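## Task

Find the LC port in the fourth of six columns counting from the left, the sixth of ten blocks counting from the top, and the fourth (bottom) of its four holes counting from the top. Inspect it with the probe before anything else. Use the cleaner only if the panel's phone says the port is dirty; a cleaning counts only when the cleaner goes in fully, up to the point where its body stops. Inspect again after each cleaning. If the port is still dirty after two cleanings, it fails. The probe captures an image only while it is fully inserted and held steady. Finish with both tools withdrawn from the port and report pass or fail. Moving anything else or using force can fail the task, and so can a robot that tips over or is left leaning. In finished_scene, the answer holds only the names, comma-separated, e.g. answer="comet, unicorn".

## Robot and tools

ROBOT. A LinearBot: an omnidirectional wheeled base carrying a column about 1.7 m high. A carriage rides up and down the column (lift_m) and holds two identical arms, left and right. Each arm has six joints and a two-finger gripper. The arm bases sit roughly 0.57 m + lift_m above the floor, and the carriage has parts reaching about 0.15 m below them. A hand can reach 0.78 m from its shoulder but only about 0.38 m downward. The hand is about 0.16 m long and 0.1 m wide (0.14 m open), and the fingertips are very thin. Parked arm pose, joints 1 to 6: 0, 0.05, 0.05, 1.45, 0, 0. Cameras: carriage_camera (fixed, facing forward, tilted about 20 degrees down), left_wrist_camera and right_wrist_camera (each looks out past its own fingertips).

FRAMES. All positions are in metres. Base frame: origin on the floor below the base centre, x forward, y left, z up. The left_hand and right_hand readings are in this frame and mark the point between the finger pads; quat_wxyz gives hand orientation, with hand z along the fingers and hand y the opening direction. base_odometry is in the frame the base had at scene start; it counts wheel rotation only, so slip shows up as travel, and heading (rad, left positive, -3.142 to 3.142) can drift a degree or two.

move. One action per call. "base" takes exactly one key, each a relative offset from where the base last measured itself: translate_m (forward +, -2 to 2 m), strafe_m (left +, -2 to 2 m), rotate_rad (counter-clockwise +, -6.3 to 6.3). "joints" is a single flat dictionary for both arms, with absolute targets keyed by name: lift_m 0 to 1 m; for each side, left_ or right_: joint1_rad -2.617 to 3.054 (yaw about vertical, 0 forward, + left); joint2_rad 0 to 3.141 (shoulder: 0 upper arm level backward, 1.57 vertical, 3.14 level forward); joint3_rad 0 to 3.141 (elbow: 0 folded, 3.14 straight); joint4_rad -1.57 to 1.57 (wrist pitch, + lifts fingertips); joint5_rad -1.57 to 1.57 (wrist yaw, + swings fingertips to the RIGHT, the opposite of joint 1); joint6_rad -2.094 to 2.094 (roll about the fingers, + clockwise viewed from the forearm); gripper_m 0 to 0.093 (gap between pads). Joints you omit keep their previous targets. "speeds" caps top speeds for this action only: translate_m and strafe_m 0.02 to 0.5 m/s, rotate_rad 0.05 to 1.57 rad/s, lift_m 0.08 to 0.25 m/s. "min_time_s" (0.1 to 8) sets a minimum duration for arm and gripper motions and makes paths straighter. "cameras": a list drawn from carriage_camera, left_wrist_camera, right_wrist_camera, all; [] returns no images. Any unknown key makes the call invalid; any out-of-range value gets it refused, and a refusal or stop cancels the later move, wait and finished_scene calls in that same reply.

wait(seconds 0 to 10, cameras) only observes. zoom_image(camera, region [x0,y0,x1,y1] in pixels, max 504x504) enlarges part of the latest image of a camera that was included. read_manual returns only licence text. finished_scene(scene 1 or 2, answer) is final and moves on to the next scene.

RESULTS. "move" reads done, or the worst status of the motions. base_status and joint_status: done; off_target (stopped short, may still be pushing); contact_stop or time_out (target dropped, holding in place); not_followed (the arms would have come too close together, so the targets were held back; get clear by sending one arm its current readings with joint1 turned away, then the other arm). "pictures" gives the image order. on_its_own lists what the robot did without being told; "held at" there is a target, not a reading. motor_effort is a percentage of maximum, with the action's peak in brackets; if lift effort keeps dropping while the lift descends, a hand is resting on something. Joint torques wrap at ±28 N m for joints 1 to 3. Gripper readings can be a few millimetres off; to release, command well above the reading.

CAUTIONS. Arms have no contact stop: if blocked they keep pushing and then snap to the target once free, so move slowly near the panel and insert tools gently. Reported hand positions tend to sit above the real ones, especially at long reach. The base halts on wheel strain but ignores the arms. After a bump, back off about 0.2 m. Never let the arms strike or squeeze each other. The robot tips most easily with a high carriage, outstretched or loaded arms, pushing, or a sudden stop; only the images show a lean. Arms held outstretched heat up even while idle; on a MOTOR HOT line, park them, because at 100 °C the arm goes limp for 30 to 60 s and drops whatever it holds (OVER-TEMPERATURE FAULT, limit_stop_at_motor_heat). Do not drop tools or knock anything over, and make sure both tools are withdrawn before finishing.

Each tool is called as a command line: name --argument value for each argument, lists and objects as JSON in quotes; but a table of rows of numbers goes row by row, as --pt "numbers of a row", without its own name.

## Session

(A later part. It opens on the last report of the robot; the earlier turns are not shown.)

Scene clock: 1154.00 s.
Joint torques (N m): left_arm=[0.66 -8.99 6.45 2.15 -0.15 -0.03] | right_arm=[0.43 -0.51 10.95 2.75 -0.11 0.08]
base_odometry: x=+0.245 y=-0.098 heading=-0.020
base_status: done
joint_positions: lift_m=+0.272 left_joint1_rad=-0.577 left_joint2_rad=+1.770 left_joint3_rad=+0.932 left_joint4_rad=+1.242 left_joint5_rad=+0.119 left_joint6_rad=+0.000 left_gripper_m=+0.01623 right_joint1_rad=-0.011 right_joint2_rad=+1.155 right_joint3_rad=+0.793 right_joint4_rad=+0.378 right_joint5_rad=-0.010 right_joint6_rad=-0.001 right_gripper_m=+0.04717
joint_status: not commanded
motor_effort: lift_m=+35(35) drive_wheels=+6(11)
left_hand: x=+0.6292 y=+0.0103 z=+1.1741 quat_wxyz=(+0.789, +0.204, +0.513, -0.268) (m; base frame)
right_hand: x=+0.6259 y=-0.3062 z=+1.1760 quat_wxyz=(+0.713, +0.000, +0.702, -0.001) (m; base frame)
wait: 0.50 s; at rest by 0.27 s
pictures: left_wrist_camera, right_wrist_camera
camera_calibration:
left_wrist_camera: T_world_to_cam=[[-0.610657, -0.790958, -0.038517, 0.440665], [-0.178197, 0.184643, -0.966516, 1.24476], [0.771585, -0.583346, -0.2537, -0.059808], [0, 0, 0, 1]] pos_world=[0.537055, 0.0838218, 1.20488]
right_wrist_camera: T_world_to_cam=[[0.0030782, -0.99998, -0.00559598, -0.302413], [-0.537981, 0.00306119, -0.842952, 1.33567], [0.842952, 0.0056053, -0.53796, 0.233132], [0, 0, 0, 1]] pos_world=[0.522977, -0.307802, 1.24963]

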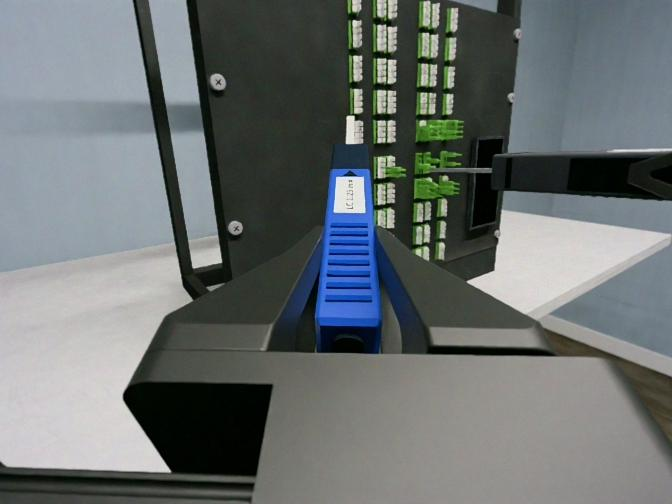

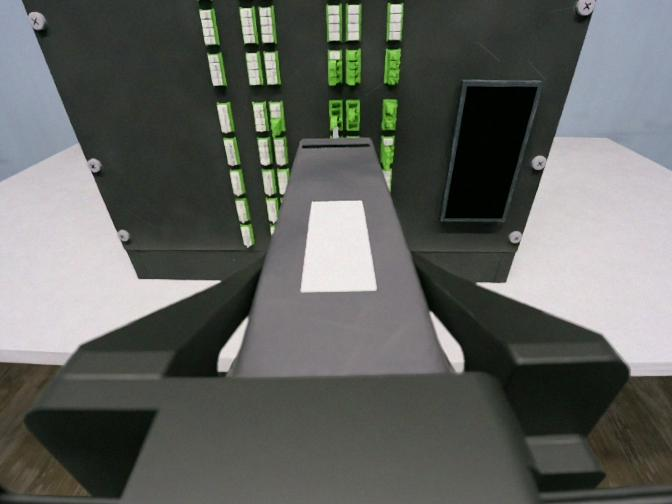

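move --base '{"translate_m":-0.02}' --speeds '{"translate_m":0.04}' --cameras '[]'

move --joints '{"right_joint2_rad":1.191,"right_joint4_rad":0.49}' --cameras '[]'

wait --seconds 0.5 --cameras '["left_wrist_camera","right_wrist_camera"]'

zoom_image --camera "right_wrist_camera" --region '[320, 106, 350, 136]'

zoom_image --camera "left_wrist_camera" --region '[410, 150, 440, 180]'

Scene clock: 1163.17 s.
Joint torques (N m): left_arm=[0.5 -9.01 6.45 2.2 -0.15 -0.03] | right_arm=[0.51 -3.63 10.93 2.44 -0.11 0.08]
move: done
base_odometry: x=+0.225 y=-0.097 heading=-0.019
base_status: done
joint_positions: lift_m=+0.272 left_joint1_rad=-0.577 left_joint2_rad=+1.770 left_joint3_rad=+0.932 left_joint4_rad=+1.242 left_joint5_rad=+0.119 left_joint6_rad=+0.000 left_gripper_m=+0.01623 right_joint1_rad=-0.011 right_joint2_rad=+1.193 right_joint3_rad=+0.793 right_joint4_rad=+0.411 right_joint5_rad=-0.010 right_joint6_rad=-0.001 right_gripper_m=+0.04717
joint_status: not commanded
motor_effort: lift_m=+35(35) drive_wheels=+3(15)
left_hand: x=+0.6292 y=+0.0103 z=+1.1741 quat_wxyz=(+0.789, +0.204, +0.513, -0.268) (m; base frame)
right_hand: x=+0.6338 y=-0.3063 z=+1.1694 quat_wxyz=(+0.711, +0.000, +0.703, -0.001) (m; base frame)
pictures: none
No camera images: "cameras" was empty.

Scene clock: 1163.47 s.
Joint torques (N m): left_arm=[0.68 -9.02 6.43 2.21 -0.15 -0.03] | right_arm=[0.38 -3.58 10.93 2.46 -0.11 0.09]
move: off_target
base_odometry: x=+0.225 y=-0.097 heading=-0.019
base_status: not commanded
joint_positions: lift_m=+0.272 left_joint1_rad=-0.577 left_joint2_rad=+1.770 left_joint3_rad=+0.932 left_joint4_rad=+1.242 left_joint5_rad=+0.119 left_joint6_rad=+0.000 left_gripper_m=+0.01623 right_joint1_rad=-0.011 right_joint2_rad=+1.193 right_joint3_rad=+0.793 right_joint4_rad=+0.412 right_joint5_rad=-0.010 right_joint6_rad=-0.001 right_gripper_m=+0.04717
joint_status: right_joint4_rad off_target (ended at +0.412, target +0.490); the others done
motor_effort: lift_m=+35(35) drive_wheels=-6(6)
left_hand: x=+0.6292 y=+0.0103 z=+1.1741 quat_wxyz=(+0.789, +0.204, +0.513, -0.268) (m; base frame)
right_hand: x=+0.6338 y=-0.3063 z=+1.1694 quat_wxyz=(+0.711, +0.000, +0.703, -0.001) (m; base frame)
pictures: none
No camera images: "cameras" was empty.

Scene clock: 1163.97 s.
Joint torques (N m): left_arm=[0.68 -9.14 6.46 2.15 -0.15 -0.03] | right_arm=[0.39 -3.55 10.96 2.45 -0.1 0.09]
base_odometry: x=+0.225 y=-0.097 heading=-0.019
base_status: not commanded
joint_positions: lift_m=+0.272 left_joint1_rad=-0.577 left_joint2_rad=+1.770 left_joint3_rad=+0.932 left_joint4_rad=+1.242 left_joint5_rad=+0.119 left_joint6_rad=+0.000 left_gripper_m=+0.01623 right_joint1_rad=-0.011 right_joint2_rad=+1.193 right_joint3_rad=+0.793 right_joint4_rad=+0.412 right_joint5_rad=-0.010 right_joint6_rad=-0.001 right_gripper_m=+0.04717
joint_status: right_joint4_rad off_target (ended at +0.412, target +0.490); the others done
motor_effort: lift_m=+35(35) drive_wheels=+3(6)
left_hand: x=+0.6292 y=+0.0103 z=+1.1741 quat_wxyz=(+0.789, +0.204, +0.513, -0.268) (m; base frame)
right_hand: x=+0.6338 y=-0.3063 z=+1.1694 quat_wxyz=(+0.711, +0.000, +0.703, -0.001) (m; base frame)
wait: 0.50 s; at rest by 0.27 s
pictures: left_wrist_camera, right_wrist_camera
camera_calibration:
left_wrist_camera: T_world_to_cam=[[-0.610657, -0.790958, -0.038517, 0.440665], [-0.178197, 0.184643, -0.966516, 1.24476], [0.771585, -0.583346, -0.2537, -0.059808], [0, 0, 0, 1]] pos_world=[0.537055, 0.0838218, 1.20488]
right_wrist_camera: T_world_to_cam=[[0.00305641, -0.99998, -0.00560871, -0.302544], [-0.541203, 0.00306221, -0.840887, 1.3341], [0.840887, 0.00560555, -0.541182, 0.228055], [0, 0, 0, 1]] pos_world=[0.531173, -0.307902, 1.24355]

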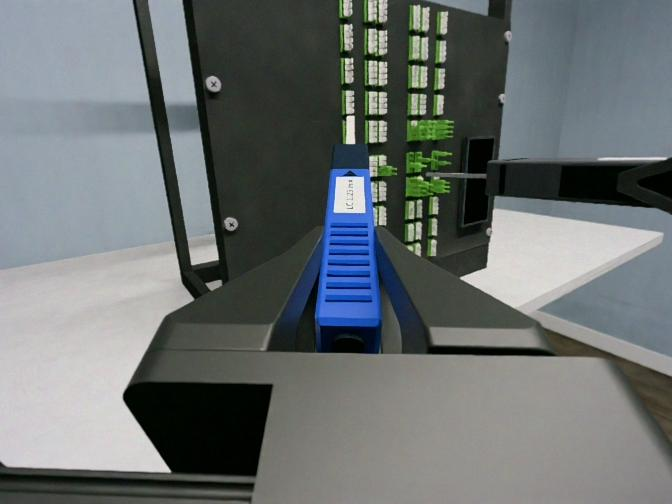

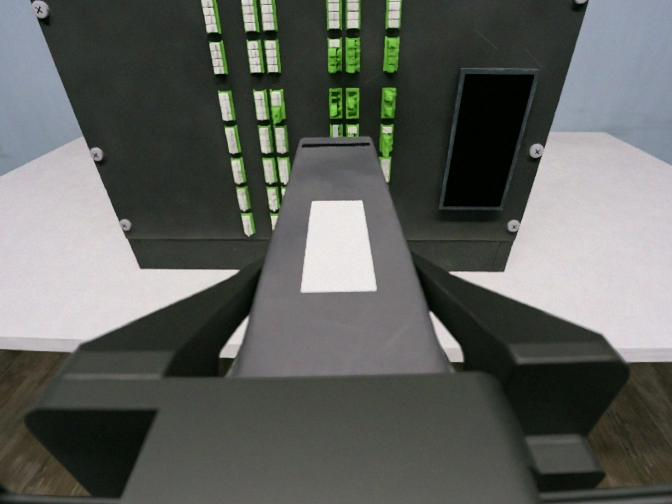

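Scaled by 16.800 from the camera's 672x504 image, which has a finer 960x720 frame.

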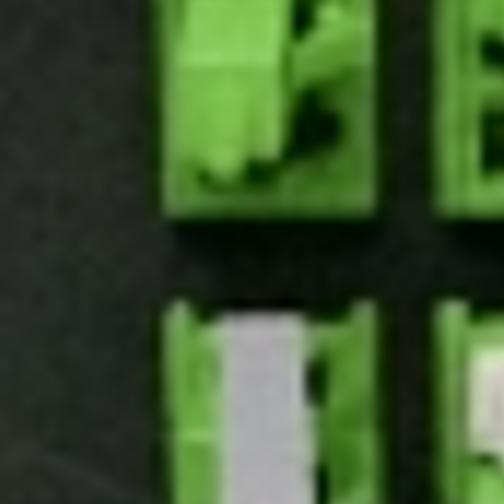

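Scaled by 16.800 from the camera's 672x504 image, which has a finer 960x720 frame.

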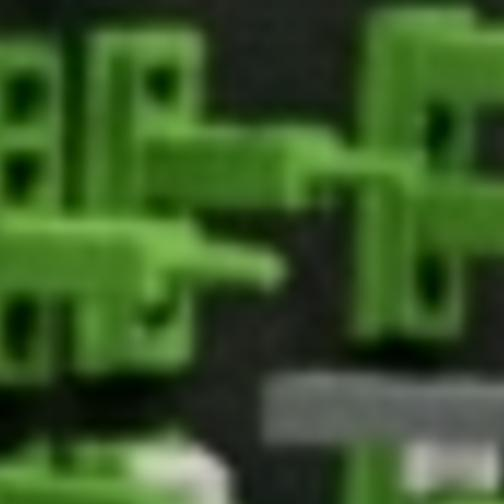

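move --base '{"translate_m":-0.02}' --joints '{"right_joint4_rad":0.62,"lift_m":0.2714}' --speeds '{"translate_m":0.05,"lift_m":0.08}' --cameras '[]'

move --joints '{"right_joint4_rad":0.49,"right_joint2_rad":1.19}' --min_time_s 1 --cameras '[]'

move --base '{"translate_m":0.02}' --speeds '{"translate_m":0.04}' --cameras '[]'

wait --seconds 0.5 --cameras '["left_wrist_camera","right_wrist_camera"]'

zoom_image --camera "right_wrist_camera" --region '[320, 106, 350, 136]'

zoom_image --camera "left_wrist_camera" --region '[400, 150, 430, 180]'

Scene clock: 1178.17 s.
Joint torques (N m): left_arm=[0.73 -9.11 6.41 2.12 -0.15 -0.03] | right_arm=[0.47 -3.75 10.97 2.41 -0.11 0.09]
move: off_target
base_odometry: x=+0.206 y=-0.097 heading=-0.019
base_status: done
joint_positions: lift_m=+0.271 left_joint1_rad=-0.577 left_joint2_rad=+1.770 left_joint3_rad=+0.932 left_joint4_rad=+1.242 left_joint5_rad=+0.119 left_joint6_rad=+0.000 left_gripper_m=+0.01623 right_joint1_rad=-0.011 right_joint2_rad=+1.196 right_joint3_rad=+0.793 right_joint4_rad=+0.538 right_joint5_rad=-0.010 right_joint6_rad=-0.001 right_gripper_m=+0.04717
joint_status: right_joint4_rad off_target (ended at +0.538, target +0.620); the others done
motor_effort: lift_m=+35(35) drive_wheels=-9(13)
left_hand: x=+0.6292 y=+0.0103 z=+1.1737 quat_wxyz=(+0.789, +0.204, +0.513, -0.268) (m; base frame)
right_hand: x=+0.6322 y=-0.3062 z=+1.1989 quat_wxyz=(+0.753, +0.000, +0.658, -0.001) (m; base frame)
pictures: none
No camera images: "cameras" was empty.

Scene clock: 1179.47 s.
Joint torques (N m): left_arm=[0.68 -8.99 6.46 2.15 -0.15 -0.03] | right_arm=[0.46 -3.84 10.91 2.27 -0.1 0.09]
move: off_target
base_odometry: x=+0.206 y=-0.097 heading=-0.019
base_status: not commanded
joint_positions: lift_m=+0.271 left_joint1_rad=-0.577 left_joint2_rad=+1.770 left_joint3_rad=+0.932 left_joint4_rad=+1.242 left_joint5_rad=+0.119 left_joint6_rad=+0.000 left_gripper_m=+0.01623 right_joint1_rad=-0.011 right_joint2_rad=+1.196 right_joint3_rad=+0.793 right_joint4_rad=+0.430 right_joint5_rad=-0.010 right_joint6_rad=-0.001 right_gripper_m=+0.04717
joint_status: right_joint4_rad off_target (ended at +0.430, target +0.490); the others done
motor_effort: lift_m=+35(35) drive_wheels=-9(9)
left_hand: x=+0.6292 y=+0.0103 z=+1.1737 quat_wxyz=(+0.789, +0.204, +0.513, -0.268) (m; base frame)
right_hand: x=+0.6343 y=-0.3063 z=+1.1725 quat_wxyz=(+0.717, +0.000, +0.697, -0.001) (m; base frame)
pictures: none
No camera images: "cameras" was empty.

Scene clock: 1180.43 s.
Joint torques (N m): left_arm=[0.58 -8.99 6.45 2.16 -0.15 -0.03] | right_arm=[0.47 -3.84 10.91 2.31 -0.11 0.09]
move: done
base_odometry: x=+0.226 y=-0.097 heading=-0.020
base_status: done
joint_positions: lift_m=+0.271 left_joint1_rad=-0.576 left_joint2_rad=+1.770 left_joint3_rad=+0.932 left_joint4_rad=+1.242 left_joint5_rad=+0.119 left_joint6_rad=+0.000 left_gripper_m=+0.01623 right_joint1_rad=-0.011 right_joint2_rad=+1.196 right_joint3_rad=+0.793 right_joint4_rad=+0.426 right_joint5_rad=-0.010 right_joint6_rad=-0.001 right_gripper_m=+0.04717
joint_status: not commanded
motor_effort: lift_m=+35(35) drive_wheels=+4(11)
left_hand: x=+0.6293 y=+0.0105 z=+1.1738 quat_wxyz=(+0.789, +0.204, +0.513, -0.268) (m; base frame)
right_hand: x=+0.6344 y=-0.3063 z=+1.1713 quat_wxyz=(+0.715, +0.000, +0.699, -0.001) (m; base frame)
pictures: none
No camera images: "cameras" was empty.

Scene clock: 1180.93 s.
Joint torques (N m): left_arm=[0.62 -8.94 6.43 2.16 -0.15 -0.03] | right_arm=[0.47 -3.88 10.89 2.31 -0.1 0.08]
base_odometry: x=+0.226 y=-0.097 heading=-0.020
base_status: done
joint_positions: lift_m=+0.271 left_joint1_rad=-0.576 left_joint2_rad=+1.770 left_joint3_rad=+0.932 left_joint4_rad=+1.242 left_joint5_rad=+0.119 left_joint6_rad=+0.000 left_gripper_m=+0.01623 right_joint1_rad=-0.011 right_joint2_rad=+1.196 right_joint3_rad=+0.793 right_joint4_rad=+0.425 right_joint5_rad=-0.010 right_joint6_rad=-0.001 right_gripper_m=+0.04717
joint_status: not commanded
motor_effort: lift_m=+35(35) drive_wheels=+4(11)
left_hand: x=+0.6293 y=+0.0105 z=+1.1738 quat_wxyz=(+0.789, +0.204, +0.513, -0.268) (m; base frame)
right_hand: x=+0.6344 y=-0.3063 z=+1.1712 quat_wxyz=(+0.715, +0.000, +0.699, -0.001) (m; base frame)
wait: 0.50 s; at rest by 0.27 s
pictures: left_wrist_camera, right_wrist_camera
camera_calibration:
left_wrist_camera: T_world_to_cam=[[-0.610372, -0.791177, -0.0385489, 0.440636], [-0.177922, 0.18436, -0.96662, 1.24446], [0.771874, -0.583139, -0.253296, -0.0604855], [0, 0, 0, 1]] pos_world=[0.537056, 0.0839219, 1.20458]
right_wrist_camera: T_world_to_cam=[[0.00308219, -0.99998, -0.00543922, -0.302765], [-0.532518, 0.00296257, -0.846413, 1.33678], [0.846413, 0.00550529, -0.532499, 0.214801], [0, 0, 0, 1]] pos_world=[0.530984, -0.307902, 1.2442]

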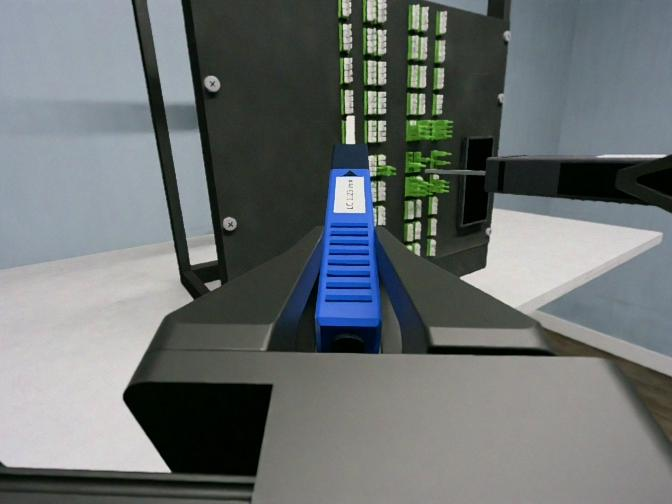

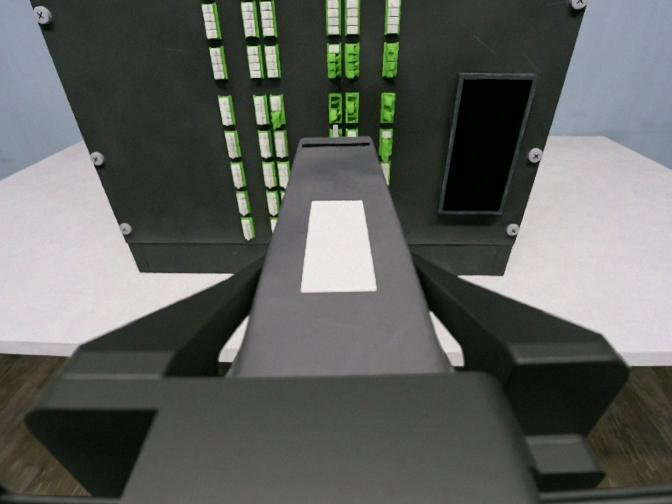

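Scaled by 16.800 from the camera's 672x504 image, which has a finer 960x720 frame.

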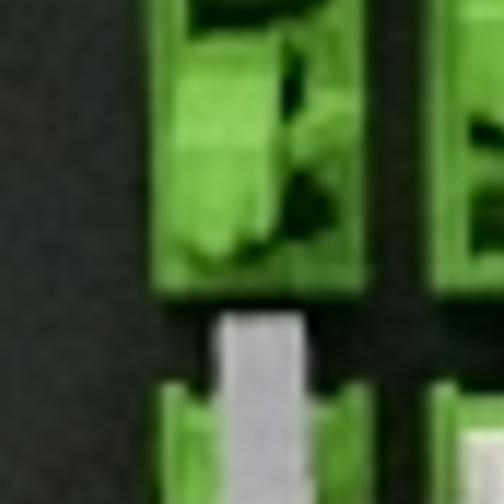

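Scaled by 16.800 from the camera's 672x504 image, which has a finer 960x720 frame.

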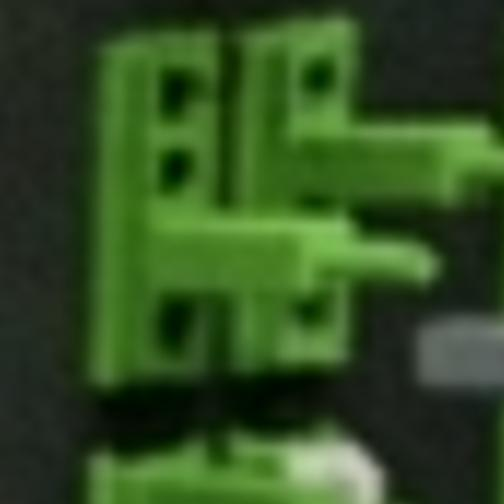

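move --joints '{"lift_m":0.2727}' --speeds '{"lift_m":0.08}' --cameras '[]'

move --base '{"translate_m":0.006}' --speeds '{"translate_m":0.02}' --cameras '[]'

wait --seconds 0.5 --cameras '["left_wrist_camera","right_wrist_camera"]'

zoom_image --camera "right_wrist_camera" --region '[320, 106, 350, 136]'

zoom_image --camera "left_wrist_camera" --region '[400, 150, 430, 180]'

Scene clock: 1190.60 s.
Joint torques (N m): left_arm=[0.64 -8.99 6.57 2.18 -0.15 -0.03] | right_arm=[0.39 -3.77 10.82 2.32 -0.11 0.09]
move: done
base_odometry: x=+0.226 y=-0.097 heading=-0.020
base_status: not commanded
joint_positions: lift_m=+0.273 left_joint1_rad=-0.576 left_joint2_rad=+1.770 left_joint3_rad=+0.932 left_joint4_rad=+1.242 left_joint5_rad=+0.119 left_joint6_rad=+0.000 left_gripper_m=+0.01623 right_joint1_rad=-0.011 right_joint2_rad=+1.196 right_joint3_rad=+0.793 right_joint4_rad=+0.422 right_joint5_rad=-0.010 right_joint6_rad=-0.001 right_gripper_m=+0.04717
joint_status: all done
motor_effort: lift_m=+35(39) drive_wheels=+4(4)
left_hand: x=+0.6293 y=+0.0105 z=+1.1751 quat_wxyz=(+0.789, +0.204, +0.513, -0.268) (m; base frame)
right_hand: x=+0.6344 y=-0.3063 z=+1.1718 quat_wxyz=(+0.714, +0.000, +0.700, -0.001) (m; base frame)
pictures: none
No camera images: "cameras" was empty.

Scene clock: 1191.40 s.
Joint torques (N m): left_arm=[0.42 -9.2 6.39 2.15 -0.15 -0.03] | right_arm=[0.39 -3.93 10.95 2.4 -0.1 0.09]
move: done
base_odometry: x=+0.232 y=-0.098 heading=-0.020
base_status: done
joint_positions: lift_m=+0.273 left_joint1_rad=-0.576 left_joint2_rad=+1.770 left_joint3_rad=+0.932 left_joint4_rad=+1.242 left_joint5_rad=+0.120 left_joint6_rad=+0.000 left_gripper_m=+0.01623 right_joint1_rad=-0.011 right_joint2_rad=+1.196 right_joint3_rad=+0.793 right_joint4_rad=+0.420 right_joint5_rad=-0.011 right_joint6_rad=-0.001 right_gripper_m=+0.04717
joint_status: not commanded
motor_effort: lift_m=+35(35) drive_wheels=+4(10)
left_hand: x=+0.6293 y=+0.0104 z=+1.1750 quat_wxyz=(+0.789, +0.204, +0.513, -0.268) (m; base frame)
right_hand: x=+0.6344 y=-0.3062 z=+1.1711 quat_wxyz=(+0.713, +0.000, +0.701, -0.001) (m; base frame)
pictures: none
No camera images: "cameras" was empty.

Scene clock: 1191.90 s.
Joint torques (N m): left_arm=[0.73 -8.83 6.43 2.19 -0.15 -0.03] | right_arm=[0.46 -3.63 10.82 2.38 -0.1 0.08]
base_odometry: x=+0.232 y=-0.098 heading=-0.020
base_status: done
joint_positions: lift_m=+0.273 left_joint1_rad=-0.576 left_joint2_rad=+1.770 left_joint3_rad=+0.932 left_joint4_rad=+1.242 left_joint5_rad=+0.120 left_joint6_rad=+0.000 left_gripper_m=+0.01623 right_joint1_rad=-0.011 right_joint2_rad=+1.196 right_joint3_rad=+0.793 right_joint4_rad=+0.420 right_joint5_rad=-0.011 right_joint6_rad=-0.001 right_gripper_m=+0.04717
joint_status: not commanded
motor_effort: lift_m=+35(35) drive_wheels=+4(10)
left_hand: x=+0.6293 y=+0.0104 z=+1.1750 quat_wxyz=(+0.789, +0.204, +0.513, -0.268) (m; base frame)
right_hand: x=+0.6344 y=-0.3062 z=+1.1711 quat_wxyz=(+0.713, +0.000, +0.701, -0.001) (m; base frame)
wait: 0.50 s; at rest by 0.27 s
pictures: left_wrist_camera, right_wrist_camera
camera_calibration:
left_wrist_camera: T_world_to_cam=[[-0.610682, -0.790932, -0.0386525, 0.440953], [-0.178113, 0.184754, -0.96651, 1.24555], [0.771585, -0.583346, -0.253701, -0.05952], [0, 0, 0, 1]] pos_world=[0.537055, 0.0839219, 1.20578]
right_wrist_camera: T_world_to_cam=[[0.00344496, -0.999978, -0.00558438, -0.302776], [-0.536998, 0.00286099, -0.843579, 1.33625], [0.843577, 0.0059049, -0.536976, 0.221947], [0, 0, 0, 1]] pos_world=[0.531379, -0.307903, 1.24473]

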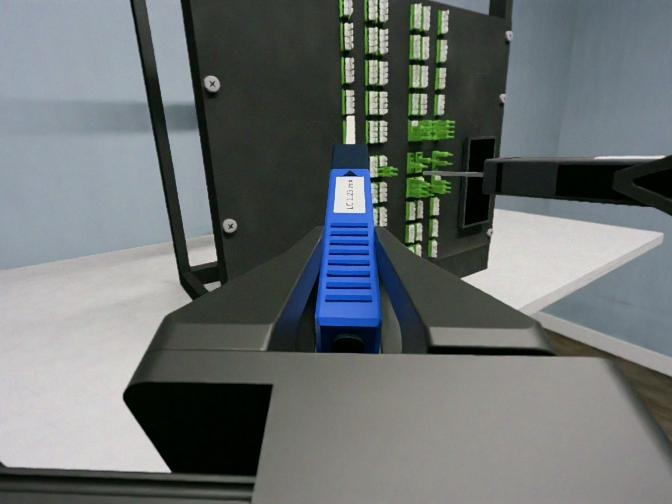

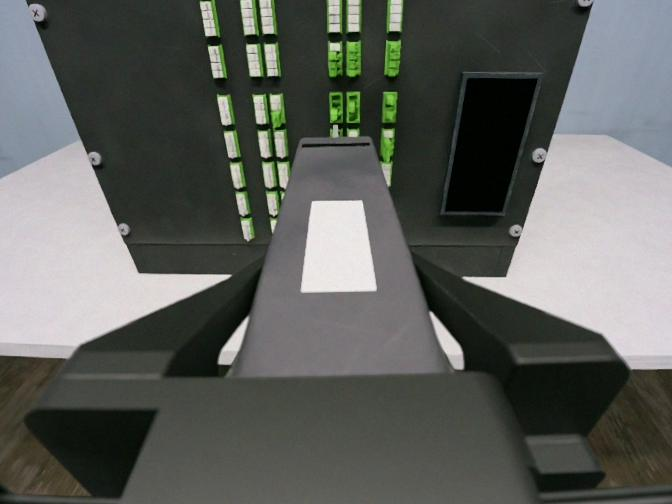

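Scaled by 16.800 from the camera's 672x504 image, which has a finer 960x720 frame.

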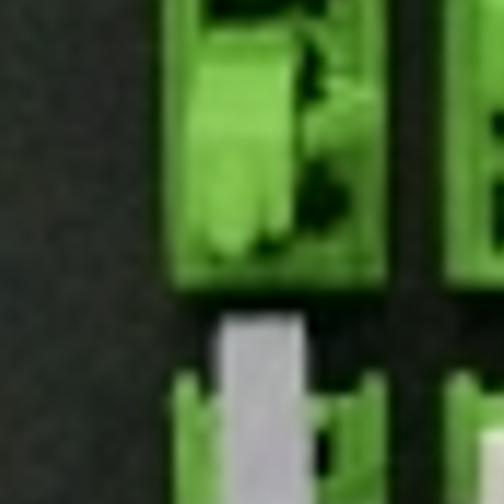

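Scaled by 16.800 from the camera's 672x504 image, which has a finer 960x720 frame.

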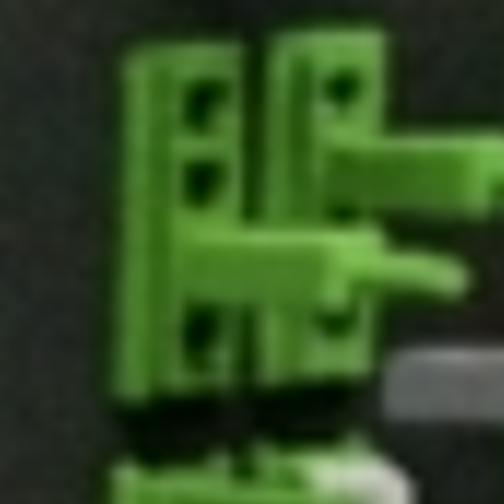

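move --base '{"translate_m":-0.03}' --speeds '{"translate_m":0.06}' --cameras '[]'

move --joints '{"right_joint4_rad":0.54,"lift_m":0.2717}' --speeds '{"lift_m":0.08}' --cameras '[]'

move --joints '{"right_joint4_rad":0.507,"right_joint5_rad":-0.012}' --cameras '[]'

move --base '{"translate_m":0.026}' --speeds '{"translate_m":0.05}' --cameras '[]'

wait --seconds 0.5 --cameras '["left_wrist_camera","right_wrist_camera"]'

zoom_image --camera "right_wrist_camera" --region '[320, 106, 350, 136]'

zoom_image --camera "left_wrist_camera" --region '[400, 150, 430, 180]'

Scene clock: 1202.83 s.
Joint torques (N m): left_arm=[0.58 -9.01 6.49 2.13 -0.15 -0.03] | right_arm=[0.32 -3.88 10.95 2.38 -0.1 0.1]
move: done
base_odometry: x=+0.202 y=-0.097 heading=-0.020
base_status: done
joint_positions: lift_m=+0.273 left_joint1_rad=-0.576 left_joint2_rad=+1.770 left_joint3_rad=+0.932 left_joint4_rad=+1.241 left_joint5_rad=+0.120 left_joint6_rad=+0.000 left_gripper_m=+0.01623 right_joint1_rad=-0.011 right_joint2_rad=+1.196 right_joint3_rad=+0.793 right_joint4_rad=+0.419 right_joint5_rad=-0.011 right_joint6_rad=-0.001 right_gripper_m=+0.04717
joint_status: not commanded
motor_effort: lift_m=+35(35) drive_wheels=-8(13)
left_hand: x=+0.6293 y=+0.0104 z=+1.1749 quat_wxyz=(+0.789, +0.204, +0.513, -0.268) (m; base frame)
right_hand: x=+0.6344 y=-0.3062 z=+1.1711 quat_wxyz=(+0.713, +0.000, +0.701, -0.001) (m; base frame)
pictures: none
No camera images: "cameras" was empty.

Scene clock: 1203.47 s.
Joint torques (N m): left_arm=[0.65 -9.01 6.48 2.12 -0.15 -0.03] | right_arm=[0.44 -3.81 10.89 2.49 -0.11 0.09]
move: off_target
base_odometry: x=+0.202 y=-0.097 heading=-0.020
base_status: not commanded
joint_positions: lift_m=+0.272 left_joint1_rad=-0.576 left_joint2_rad=+1.770 left_joint3_rad=+0.932 left_joint4_rad=+1.242 left_joint5_rad=+0.120 left_joint6_rad=+0.000 left_gripper_m=+0.01623 right_joint1_rad=-0.011 right_joint2_rad=+1.196 right_joint3_rad=+0.793 right_joint4_rad=+0.457 right_joint5_rad=-0.011 right_joint6_rad=-0.001 right_gripper_m=+0.04717
joint_status: right_joint4_rad off_target (ended at +0.457, target +0.540); the others done
motor_effort: lift_m=+35(37) drive_wheels=-8(8)
left_hand: x=+0.6293 y=+0.0104 z=+1.1740 quat_wxyz=(+0.789, +0.204, +0.513, -0.268) (m; base frame)
right_hand: x=+0.6341 y=-0.3062 z=+1.1792 quat_wxyz=(+0.726, +0.000, +0.688, -0.001) (m; base frame)
pictures: none
No camera images: "cameras" was empty.

Scene clock: 1203.93 s.
Joint torques (N m): left_arm=[0.65 -9.01 6.46 2.15 -0.15 -0.03] | right_arm=[0.47 -3.82 10.88 2.29 -0.08 0.09]
move: off_target
base_odometry: x=+0.202 y=-0.097 heading=-0.020
base_status: not commanded
joint_positions: lift_m=+0.272 left_joint1_rad=-0.576 left_joint2_rad=+1.770 left_joint3_rad=+0.932 left_joint4_rad=+1.242 left_joint5_rad=+0.120 left_joint6_rad=+0.000 left_gripper_m=+0.01623 right_joint1_rad=-0.011 right_joint2_rad=+1.196 right_joint3_rad=+0.793 right_joint4_rad=+0.447 right_joint5_rad=-0.011 right_joint6_rad=-0.001 right_gripper_m=+0.04717
joint_status: right_joint4_rad off_target (ended at +0.447, target +0.507); the others done
motor_effort: lift_m=+35(35) drive_wheels=-8(8)
left_hand: x=+0.6293 y=+0.0104 z=+1.1740 quat_wxyz=(+0.789, +0.204, +0.513, -0.268) (m; base frame)
right_hand: x=+0.6342 y=-0.3062 z=+1.1769 quat_wxyz=(+0.723, +0.000, +0.691, -0.001) (m; base frame)
pictures: none
No camera images: "cameras" was empty.

Scene clock: 1204.97 s.
Joint torques (N m): left_arm=[0.58 -8.99 6.42 2.13 -0.15 -0.03] | right_arm=[0.4 -3.25 10.86 2.39 -0.08 0.09]
move: done
base_odometry: x=+0.228 y=-0.098 heading=-0.020
base_status: done
joint_positions: lift_m=+0.272 left_joint1_rad=-0.576 left_joint2_rad=+1.770 left_joint3_rad=+0.932 left_joint4_rad=+1.242 left_joint5_rad=+0.120 left_joint6_rad=+0.000 left_gripper_m=+0.01623 right_joint1_rad=-0.011 right_joint2_rad=+1.189 right_joint3_rad=+0.793 right_joint4_rad=+0.434 right_joint5_rad=-0.011 right_joint6_rad=-0.001 right_gripper_m=+0.04717
joint_status: not commanded
motor_effort: lift_m=+35(35) drive_wheels=+5(9)
left_hand: x=+0.6293 y=+0.0104 z=+1.1740 quat_wxyz=(+0.789, +0.204, +0.513, -0.268) (m; base frame)
right_hand: x=+0.6329 y=-0.3061 z=+1.1761 quat_wxyz=(+0.720, +0.000, +0.694, -0.001) (m; base frame)
pictures: none
No camera images: "cameras" was empty.

Scene clock: 1205.47 s.
Joint torques (N m): left_arm=[0.65 -9.01 6.46 2.15 -0.15 -0.03] | right_arm=[0.47 -3.3 10.89 2.38 -0.07 0.08]
base_odometry: x=+0.228 y=-0.098 heading=-0.020
base_status: done
joint_positions: lift_m=+0.272 left_joint1_rad=-0.576 left_joint2_rad=+1.770 left_joint3_rad=+0.932 left_joint4_rad=+1.242 left_joint5_rad=+0.120 left_joint6_rad=+0.000 left_gripper_m=+0.01623 right_joint1_rad=-0.011 right_joint2_rad=+1.189 right_joint3_rad=+0.793 right_joint4_rad=+0.434 right_joint5_rad=-0.011 right_joint6_rad=-0.001 right_gripper_m=+0.04717
joint_status: not commanded
motor_effort: lift_m=+35(35) drive_wheels=+5(9)
left_hand: x=+0.6293 y=+0.0104 z=+1.1740 quat_wxyz=(+0.789, +0.204, +0.513, -0.268) (m; base frame)
right_hand: x=+0.6329 y=-0.3061 z=+1.1761 quat_wxyz=(+0.720, +0.000, +0.694, -0.001) (m; base frame)
wait: 0.50 s; at rest by 0.27 s
pictures: left_wrist_camera, right_wrist_camera
camera_calibration:
left_wrist_camera: T_world_to_cam=[[-0.610682, -0.790932, -0.0386525, 0.440914], [-0.178113, 0.184754, -0.96651, 1.24458], [0.771585, -0.583346, -0.253701, -0.0597737], [0, 0, 0, 1]] pos_world=[0.537055, 0.0839219, 1.20478]
right_wrist_camera: T_world_to_cam=[[0.004295, -0.999977, -0.00525919, -0.303508], [-0.519917, 0.00225948, -0.854214, 1.34109], [0.854206, 0.00640319, -0.519895, 0.199199], [0, 0, 0, 1]] pos_world=[0.528403, -0.307807, 1.24755]

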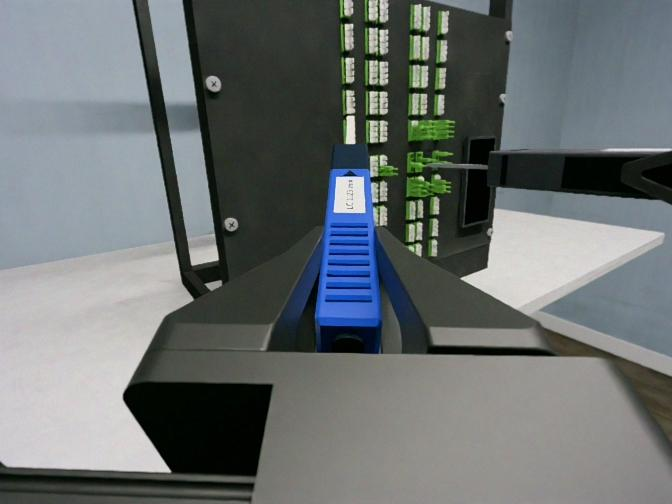

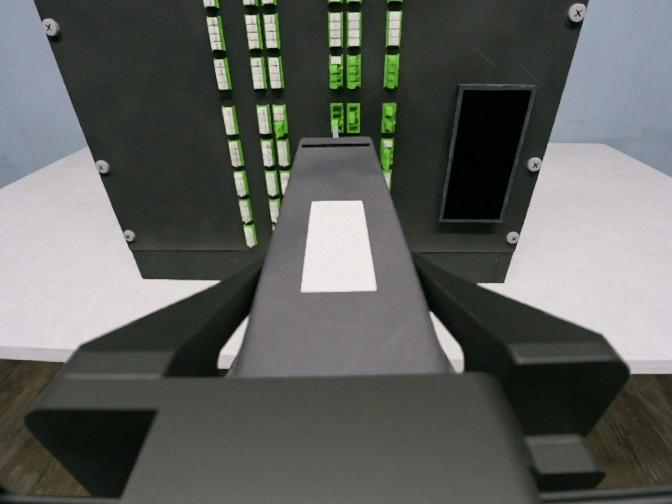

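Scaled by 16.800 from the camera's 672x504 image, which has a finer 960x720 frame.

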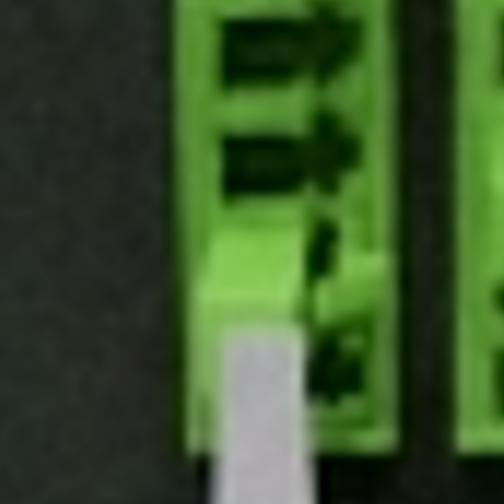

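Scaled by 16.800 from the camera's 672x504 image, which has a finer 960x720 frame.

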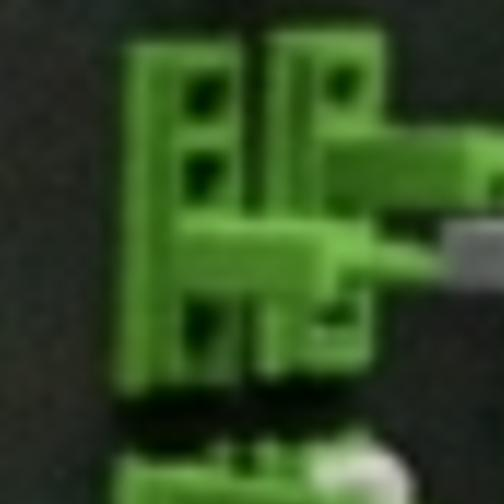

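move --base '{"translate_m":-0.02}' --speeds '{"translate_m":0.06}' --cameras '[]'

move --joints '{"right_joint4_rad":0.489,"right_joint2_rad":1.192}' --cameras '[]'

move --joints '{"right_joint4_rad":0.504}' --cameras '[]'

move --base '{"translate_m":0.015}' --speeds '{"translate_m":0.05}' --cameras '[]'

wait --seconds 0.5 --cameras '["left_wrist_camera","right_wrist_camera"]'

zoom_image --camera "right_wrist_camera" --region '[320, 106, 350, 136]'

zoom_image --camera "left_wrist_camera" --region '[400, 150, 430, 180]'

Scene clock: 1216.67 s.
Joint torques (N m): left_arm=[0.75 -8.87 6.45 2.15 -0.17 -0.02] | right_arm=[0.4 -3.44 10.92 2.39 -0.07 0.09]
move: done
base_odometry: x=+0.208 y=-0.097 heading=-0.020
base_status: done
joint_positions: lift_m=+0.272 left_joint1_rad=-0.577 left_joint2_rad=+1.770 left_joint3_rad=+0.932 left_joint4_rad=+1.242 left_joint5_rad=+0.120 left_joint6_rad=+0.000 left_gripper_m=+0.01623 right_joint1_rad=-0.011 right_joint2_rad=+1.190 right_joint3_rad=+0.793 right_joint4_rad=+0.434 right_joint5_rad=-0.011 right_joint6_rad=-0.001 right_gripper_m=+0.04717
joint_status: not commanded
motor_effort: lift_m=+35(35) drive_wheels=-8(15)
left_hand: x=+0.6291 y=+0.0101 z=+1.1740 quat_wxyz=(+0.789, +0.204, +0.513, -0.269) (m; base frame)
right_hand: x=+0.6332 y=-0.3061 z=+1.1756 quat_wxyz=(+0.720, +0.000, +0.694, -0.001) (m; base frame)
pictures: none
No camera images: "cameras" was empty.

Scene clock: 1217.10 s.
Joint torques (N m): left_arm=[0.7 -9.01 6.46 2.17 -0.16 -0.03] | right_arm=[0.49 -3.28 10.89 2.3 -0.06 0.09]
move: off_target
base_odometry: x=+0.208 y=-0.097 heading=-0.020
base_status: not commanded
joint_positions: lift_m=+0.272 left_joint1_rad=-0.577 left_joint2_rad=+1.770 left_joint3_rad=+0.932 left_joint4_rad=+1.242 left_joint5_rad=+0.120 left_joint6_rad=+0.000 left_gripper_m=+0.01623 right_joint1_rad=-0.011 right_joint2_rad=+1.190 right_joint3_rad=+0.793 right_joint4_rad=+0.429 right_joint5_rad=-0.011 right_joint6_rad=-0.001 right_gripper_m=+0.04717
joint_status: right_joint4_rad off_target (ended at +0.429, target +0.489); the others done
motor_effort: lift_m=+35(35) drive_wheels=-8(8)
left_hand: x=+0.6291 y=+0.0101 z=+1.1740 quat_wxyz=(+0.789, +0.204, +0.513, -0.269) (m; base frame)
right_hand: x=+0.6332 y=-0.3061 z=+1.1746 quat_wxyz=(+0.718, +0.000, +0.696, -0.001) (m; base frame)
pictures: none
No camera images: "cameras" was empty.

Scene clock: 1217.50 s.
Joint torques (N m): left_arm=[0.7 -8.99 6.45 2.15 -0.15 -0.03] | right_arm=[0.47 -3.25 10.91 2.4 -0.08 0.09]
move: off_target
base_odometry: x=+0.208 y=-0.097 heading=-0.020
base_status: not commanded
joint_positions: lift_m=+0.272 left_joint1_rad=-0.577 left_joint2_rad=+1.770 left_joint3_rad=+0.932 left_joint4_rad=+1.242 left_joint5_rad=+0.120 left_joint6_rad=+0.000 left_gripper_m=+0.01623 right_joint1_rad=-0.011 right_joint2_rad=+1.190 right_joint3_rad=+0.793 right_joint4_rad=+0.429 right_joint5_rad=-0.011 right_joint6_rad=-0.001 right_gripper_m=+0.04717
joint_status: right_joint4_rad off_target (ended at +0.429, target +0.504)
motor_effort: lift_m=+35(35) drive_wheels=-8(8)
left_hand: x=+0.6291 y=+0.0101 z=+1.1740 quat_wxyz=(+0.789, +0.204, +0.513, -0.269) (m; base frame)
right_hand: x=+0.6332 y=-0.3061 z=+1.1746 quat_wxyz=(+0.718, +0.000, +0.696, -0.001) (m; base frame)
pictures: none
No camera images: "cameras" was empty.

Scene clock: 1218.30 s.
Joint torques (N m): left_arm=[0.65 -9.01 6.45 2.15 -0.15 -0.03] | right_arm=[0.42 -3.6 10.91 2.37 -0.08 0.09]
move: done
base_odometry: x=+0.223 y=-0.098 heading=-0.020
base_status: done
joint_positions: lift_m=+0.272 left_joint1_rad=-0.576 left_joint2_rad=+1.770 left_joint3_rad=+0.932 left_joint4_rad=+1.242 left_joint5_rad=+0.119 left_joint6_rad=+0.000 left_gripper_m=+0.01623 right_joint1_rad=-0.011 right_joint2_rad=+1.194 right_joint3_rad=+0.793 right_joint4_rad=+0.430 right_joint5_rad=-0.011 right_joint6_rad=-0.001 right_gripper_m=+0.04717
joint_status: not commanded
motor_effort: lift_m=+35(35) drive_wheels=+4(9)
left_hand: x=+0.6294 y=+0.0106 z=+1.1740 quat_wxyz=(+0.789, +0.204, +0.513, -0.268) (m; base frame)
right_hand: x=+0.6340 y=-0.3061 z=+1.1733 quat_wxyz=(+0.717, +0.000, +0.697, -0.001) (m; base frame)
pictures: none
No camera images: "cameras" was empty.

Scene clock: 1218.80 s.
Joint torques (N m): left_arm=[0.64 -9.01 6.45 2.15 -0.15 -0.03] | right_arm=[0.55 -3.56 10.88 2.35 -0.07 0.09]
base_odometry: x=+0.223 y=-0.098 heading=-0.020
base_status: done
joint_positions: lift_m=+0.272 left_joint1_rad=-0.576 left_joint2_rad=+1.770 left_joint3_rad=+0.932 left_joint4_rad=+1.242 left_joint5_rad=+0.119 left_joint6_rad=+0.000 left_gripper_m=+0.01623 right_joint1_rad=-0.011 right_joint2_rad=+1.194 right_joint3_rad=+0.793 right_joint4_rad=+0.430 right_joint5_rad=-0.011 right_joint6_rad=-0.001 right_gripper_m=+0.04717
joint_status: not commanded
motor_effort: lift_m=+35(35) drive_wheels=+4(9)
left_hand: x=+0.6294 y=+0.0106 z=+1.1740 quat_wxyz=(+0.789, +0.204, +0.513, -0.268) (m; base frame)
right_hand: x=+0.6340 y=-0.3061 z=+1.1733 quat_wxyz=(+0.717, +0.000, +0.697, -0.001) (m; base frame)
wait: 0.50 s; at rest by 0.27 s
pictures: left_wrist_camera, right_wrist_camera
camera_calibration:
left_wrist_camera: T_world_to_cam=[[-0.610017, -0.791453, -0.0384973, 0.440555], [-0.178349, 0.184477, -0.966519, 1.24475], [0.772056, -0.582727, -0.253689, -0.0601126], [0, 0, 0, 1]] pos_world=[0.537156, 0.0840227, 1.20478]
right_wrist_camera: T_world_to_cam=[[0.0041989, -0.999977, -0.00537918, -0.303325], [-0.52699, 0.00235888, -0.849869, 1.33866], [0.849861, 0.00640329, -0.526967, 0.207845], [0, 0, 0, 1]] pos_world=[0.530093, -0.307806, 1.24558]

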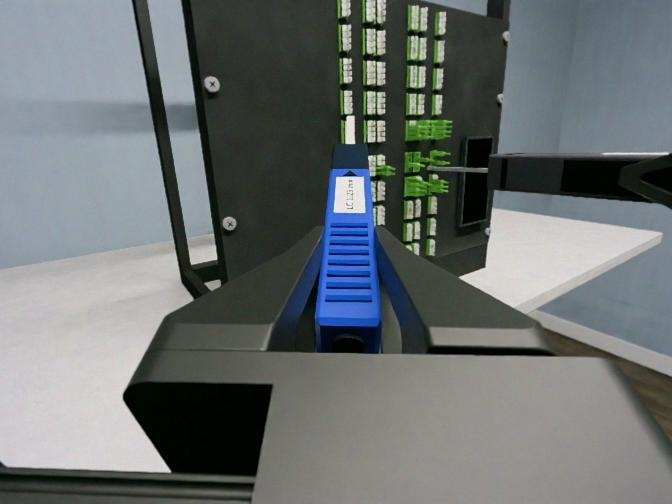

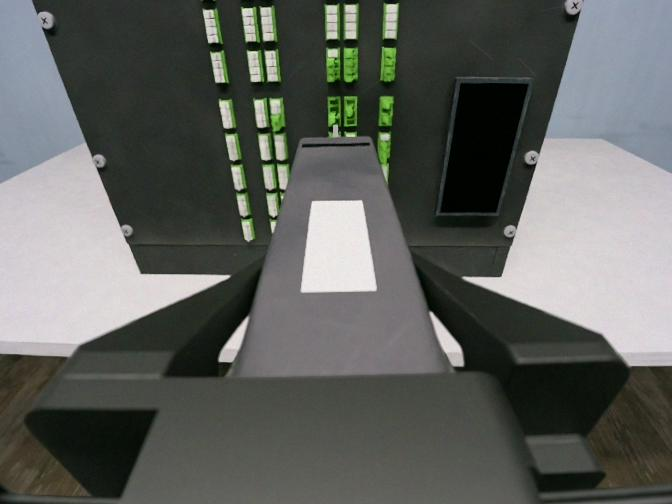

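Scaled by 16.800 from the camera's 672x504 image, which has a finer 960x720 frame.

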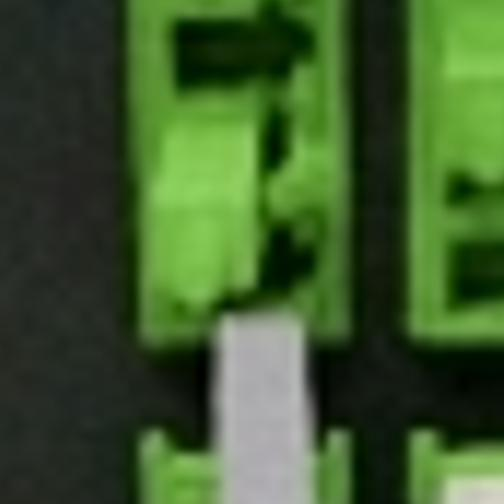

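Scaled by 16.800 from the camera's 672x504 image, which has a finer 960x720 frame.

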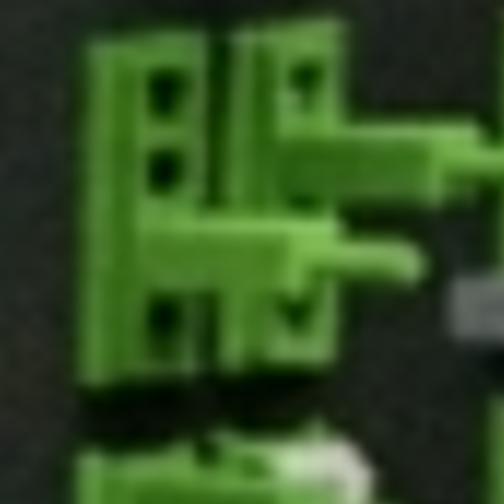

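move --joints '{"lift_m":0.2703}' --speeds '{"lift_m":0.08}' --cameras '[]'

move --base '{"translate_m":0.011}' --speeds '{"translate_m":0.03}' --cameras '[]'

wait --seconds 0.5 --cameras '["left_wrist_camera","right_wrist_camera"]'

zoom_image --camera "right_wrist_camera" --region '[320, 106, 350, 136]'

zoom_image --camera "left_wrist_camera" --region '[405, 150, 435, 180]'

Scene clock: 1229.03 s.
Joint torques (N m): left_arm=[0.51 -9.1 6.49 2.12 -0.15 -0.03] | right_arm=[0.34 -3.62 10.89 2.38 -0.07 0.09]
move: done
base_odometry: x=+0.223 y=-0.098 heading=-0.020
base_status: not commanded
joint_positions: lift_m=+0.270 left_joint1_rad=-0.576 left_joint2_rad=+1.770 left_joint3_rad=+0.932 left_joint4_rad=+1.242 left_joint5_rad=+0.119 left_joint6_rad=+0.000 left_gripper_m=+0.01623 right_joint1_rad=-0.011 right_joint2_rad=+1.194 right_joint3_rad=+0.793 right_joint4_rad=+0.431 right_joint5_rad=-0.011 right_joint6_rad=-0.001 right_gripper_m=+0.04717
joint_status: all done
motor_effort: lift_m=+35(36) drive_wheels=+4(5)
left_hand: x=+0.6294 y=+0.0106 z=+1.1726 quat_wxyz=(+0.789, +0.204, +0.513, -0.268) (m; base frame)
right_hand: x=+0.6340 y=-0.3061 z=+1.1721 quat_wxyz=(+0.718, +0.000, +0.696, -0.001) (m; base frame)
pictures: none
No camera images: "cameras" was empty.

Scene clock: 1230.03 s.
Joint torques (N m): left_arm=[0.69 -9.03 6.46 2.16 -0.15 -0.03] | right_arm=[0.4 -3.77 10.84 2.38 -0.08 0.08]
move: done
base_odometry: x=+0.234 y=-0.098 heading=-0.021
base_status: done
joint_positions: lift_m=+0.270 left_joint1_rad=-0.577 left_joint2_rad=+1.770 left_joint3_rad=+0.932 left_joint4_rad=+1.242 left_joint5_rad=+0.120 left_joint6_rad=+0.000 left_gripper_m=+0.01623 right_joint1_rad=-0.011 right_joint2_rad=+1.196 right_joint3_rad=+0.793 right_joint4_rad=+0.433 right_joint5_rad=-0.011 right_joint6_rad=-0.001 right_gripper_m=+0.04717
joint_status: not commanded
motor_effort: lift_m=+35(35) drive_wheels=+4(13)
left_hand: x=+0.6290 y=+0.0101 z=+1.1727 quat_wxyz=(+0.789, +0.204, +0.513, -0.269) (m; base frame)
right_hand: x=+0.6344 y=-0.3061 z=+1.1719 quat_wxyz=(+0.718, +0.000, +0.696, -0.001) (m; base frame)
pictures: none
No camera images: "cameras" was empty.

Scene clock: 1230.53 s.
Joint torques (N m): left_arm=[0.66 -8.94 6.52 2.13 -0.15 -0.03] | right_arm=[0.49 -3.69 10.82 2.38 -0.08 0.09]
base_odometry: x=+0.234 y=-0.098 heading=-0.021
base_status: done
joint_positions: lift_m=+0.270 left_joint1_rad=-0.577 left_joint2_rad=+1.770 left_joint3_rad=+0.932 left_joint4_rad=+1.242 left_joint5_rad=+0.120 left_joint6_rad=+0.000 left_gripper_m=+0.01623 right_joint1_rad=-0.011 right_joint2_rad=+1.196 right_joint3_rad=+0.793 right_joint4_rad=+0.433 right_joint5_rad=-0.011 right_joint6_rad=-0.001 right_gripper_m=+0.04717
joint_status: not commanded
motor_effort: lift_m=+35(35) drive_wheels=+4(13)
left_hand: x=+0.6290 y=+0.0101 z=+1.1727 quat_wxyz=(+0.789, +0.204, +0.513, -0.269) (m; base frame)
right_hand: x=+0.6344 y=-0.3061 z=+1.1719 quat_wxyz=(+0.718, +0.000, +0.696, -0.001) (m; base frame)
wait: 0.50 s; at rest by 0.27 s
pictures: left_wrist_camera, right_wrist_camera
camera_calibration:
left_wrist_camera: T_world_to_cam=[[-0.61122, -0.790514, -0.0387067, 0.440898], [-0.177709, 0.184731, -0.966589, 1.24311], [0.771252, -0.583919, -0.253393, -0.0602358], [0, 0, 0, 1]] pos_world=[0.536855, 0.083721, 1.20338]
right_wrist_camera: T_world_to_cam=[[0.00425746, -0.999977, -0.00528937, -0.303477], [-0.525998, 0.00225915, -0.850483, 1.33775], [0.850475, 0.00640309, -0.525976, 0.205237], [0, 0, 0, 1]] pos_world=[0.530394, -0.307807, 1.24407]

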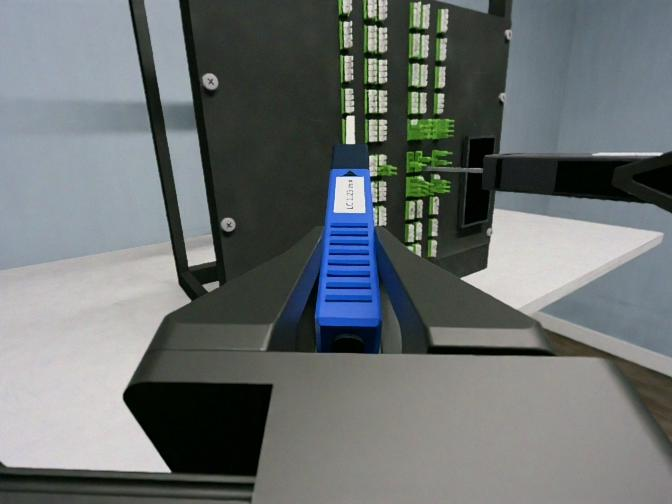

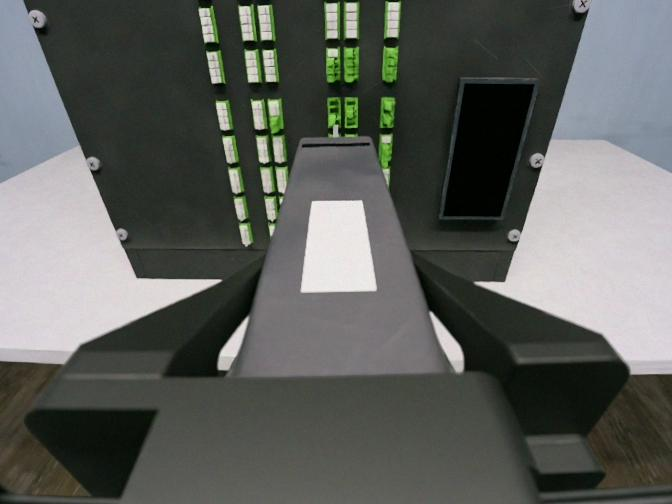

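Scaled by 16.800 from the camera's 672x504 image, which has a finer 960x720 frame.

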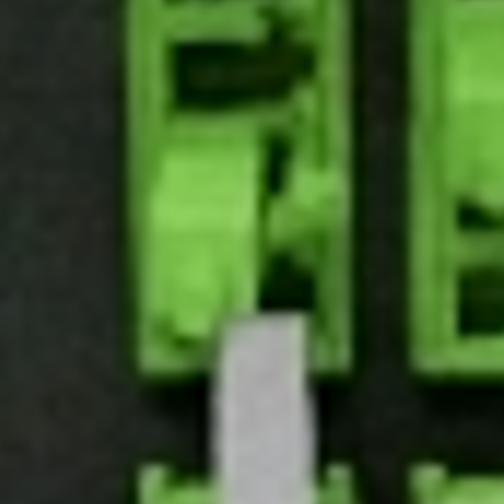

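Scaled by 16.800 from the camera's 672x504 image, which has a finer 960x720 frame.

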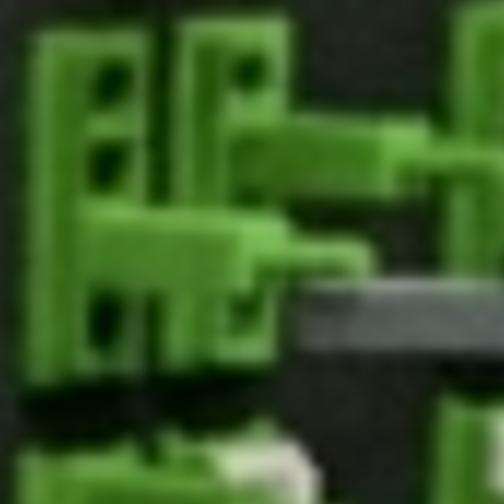

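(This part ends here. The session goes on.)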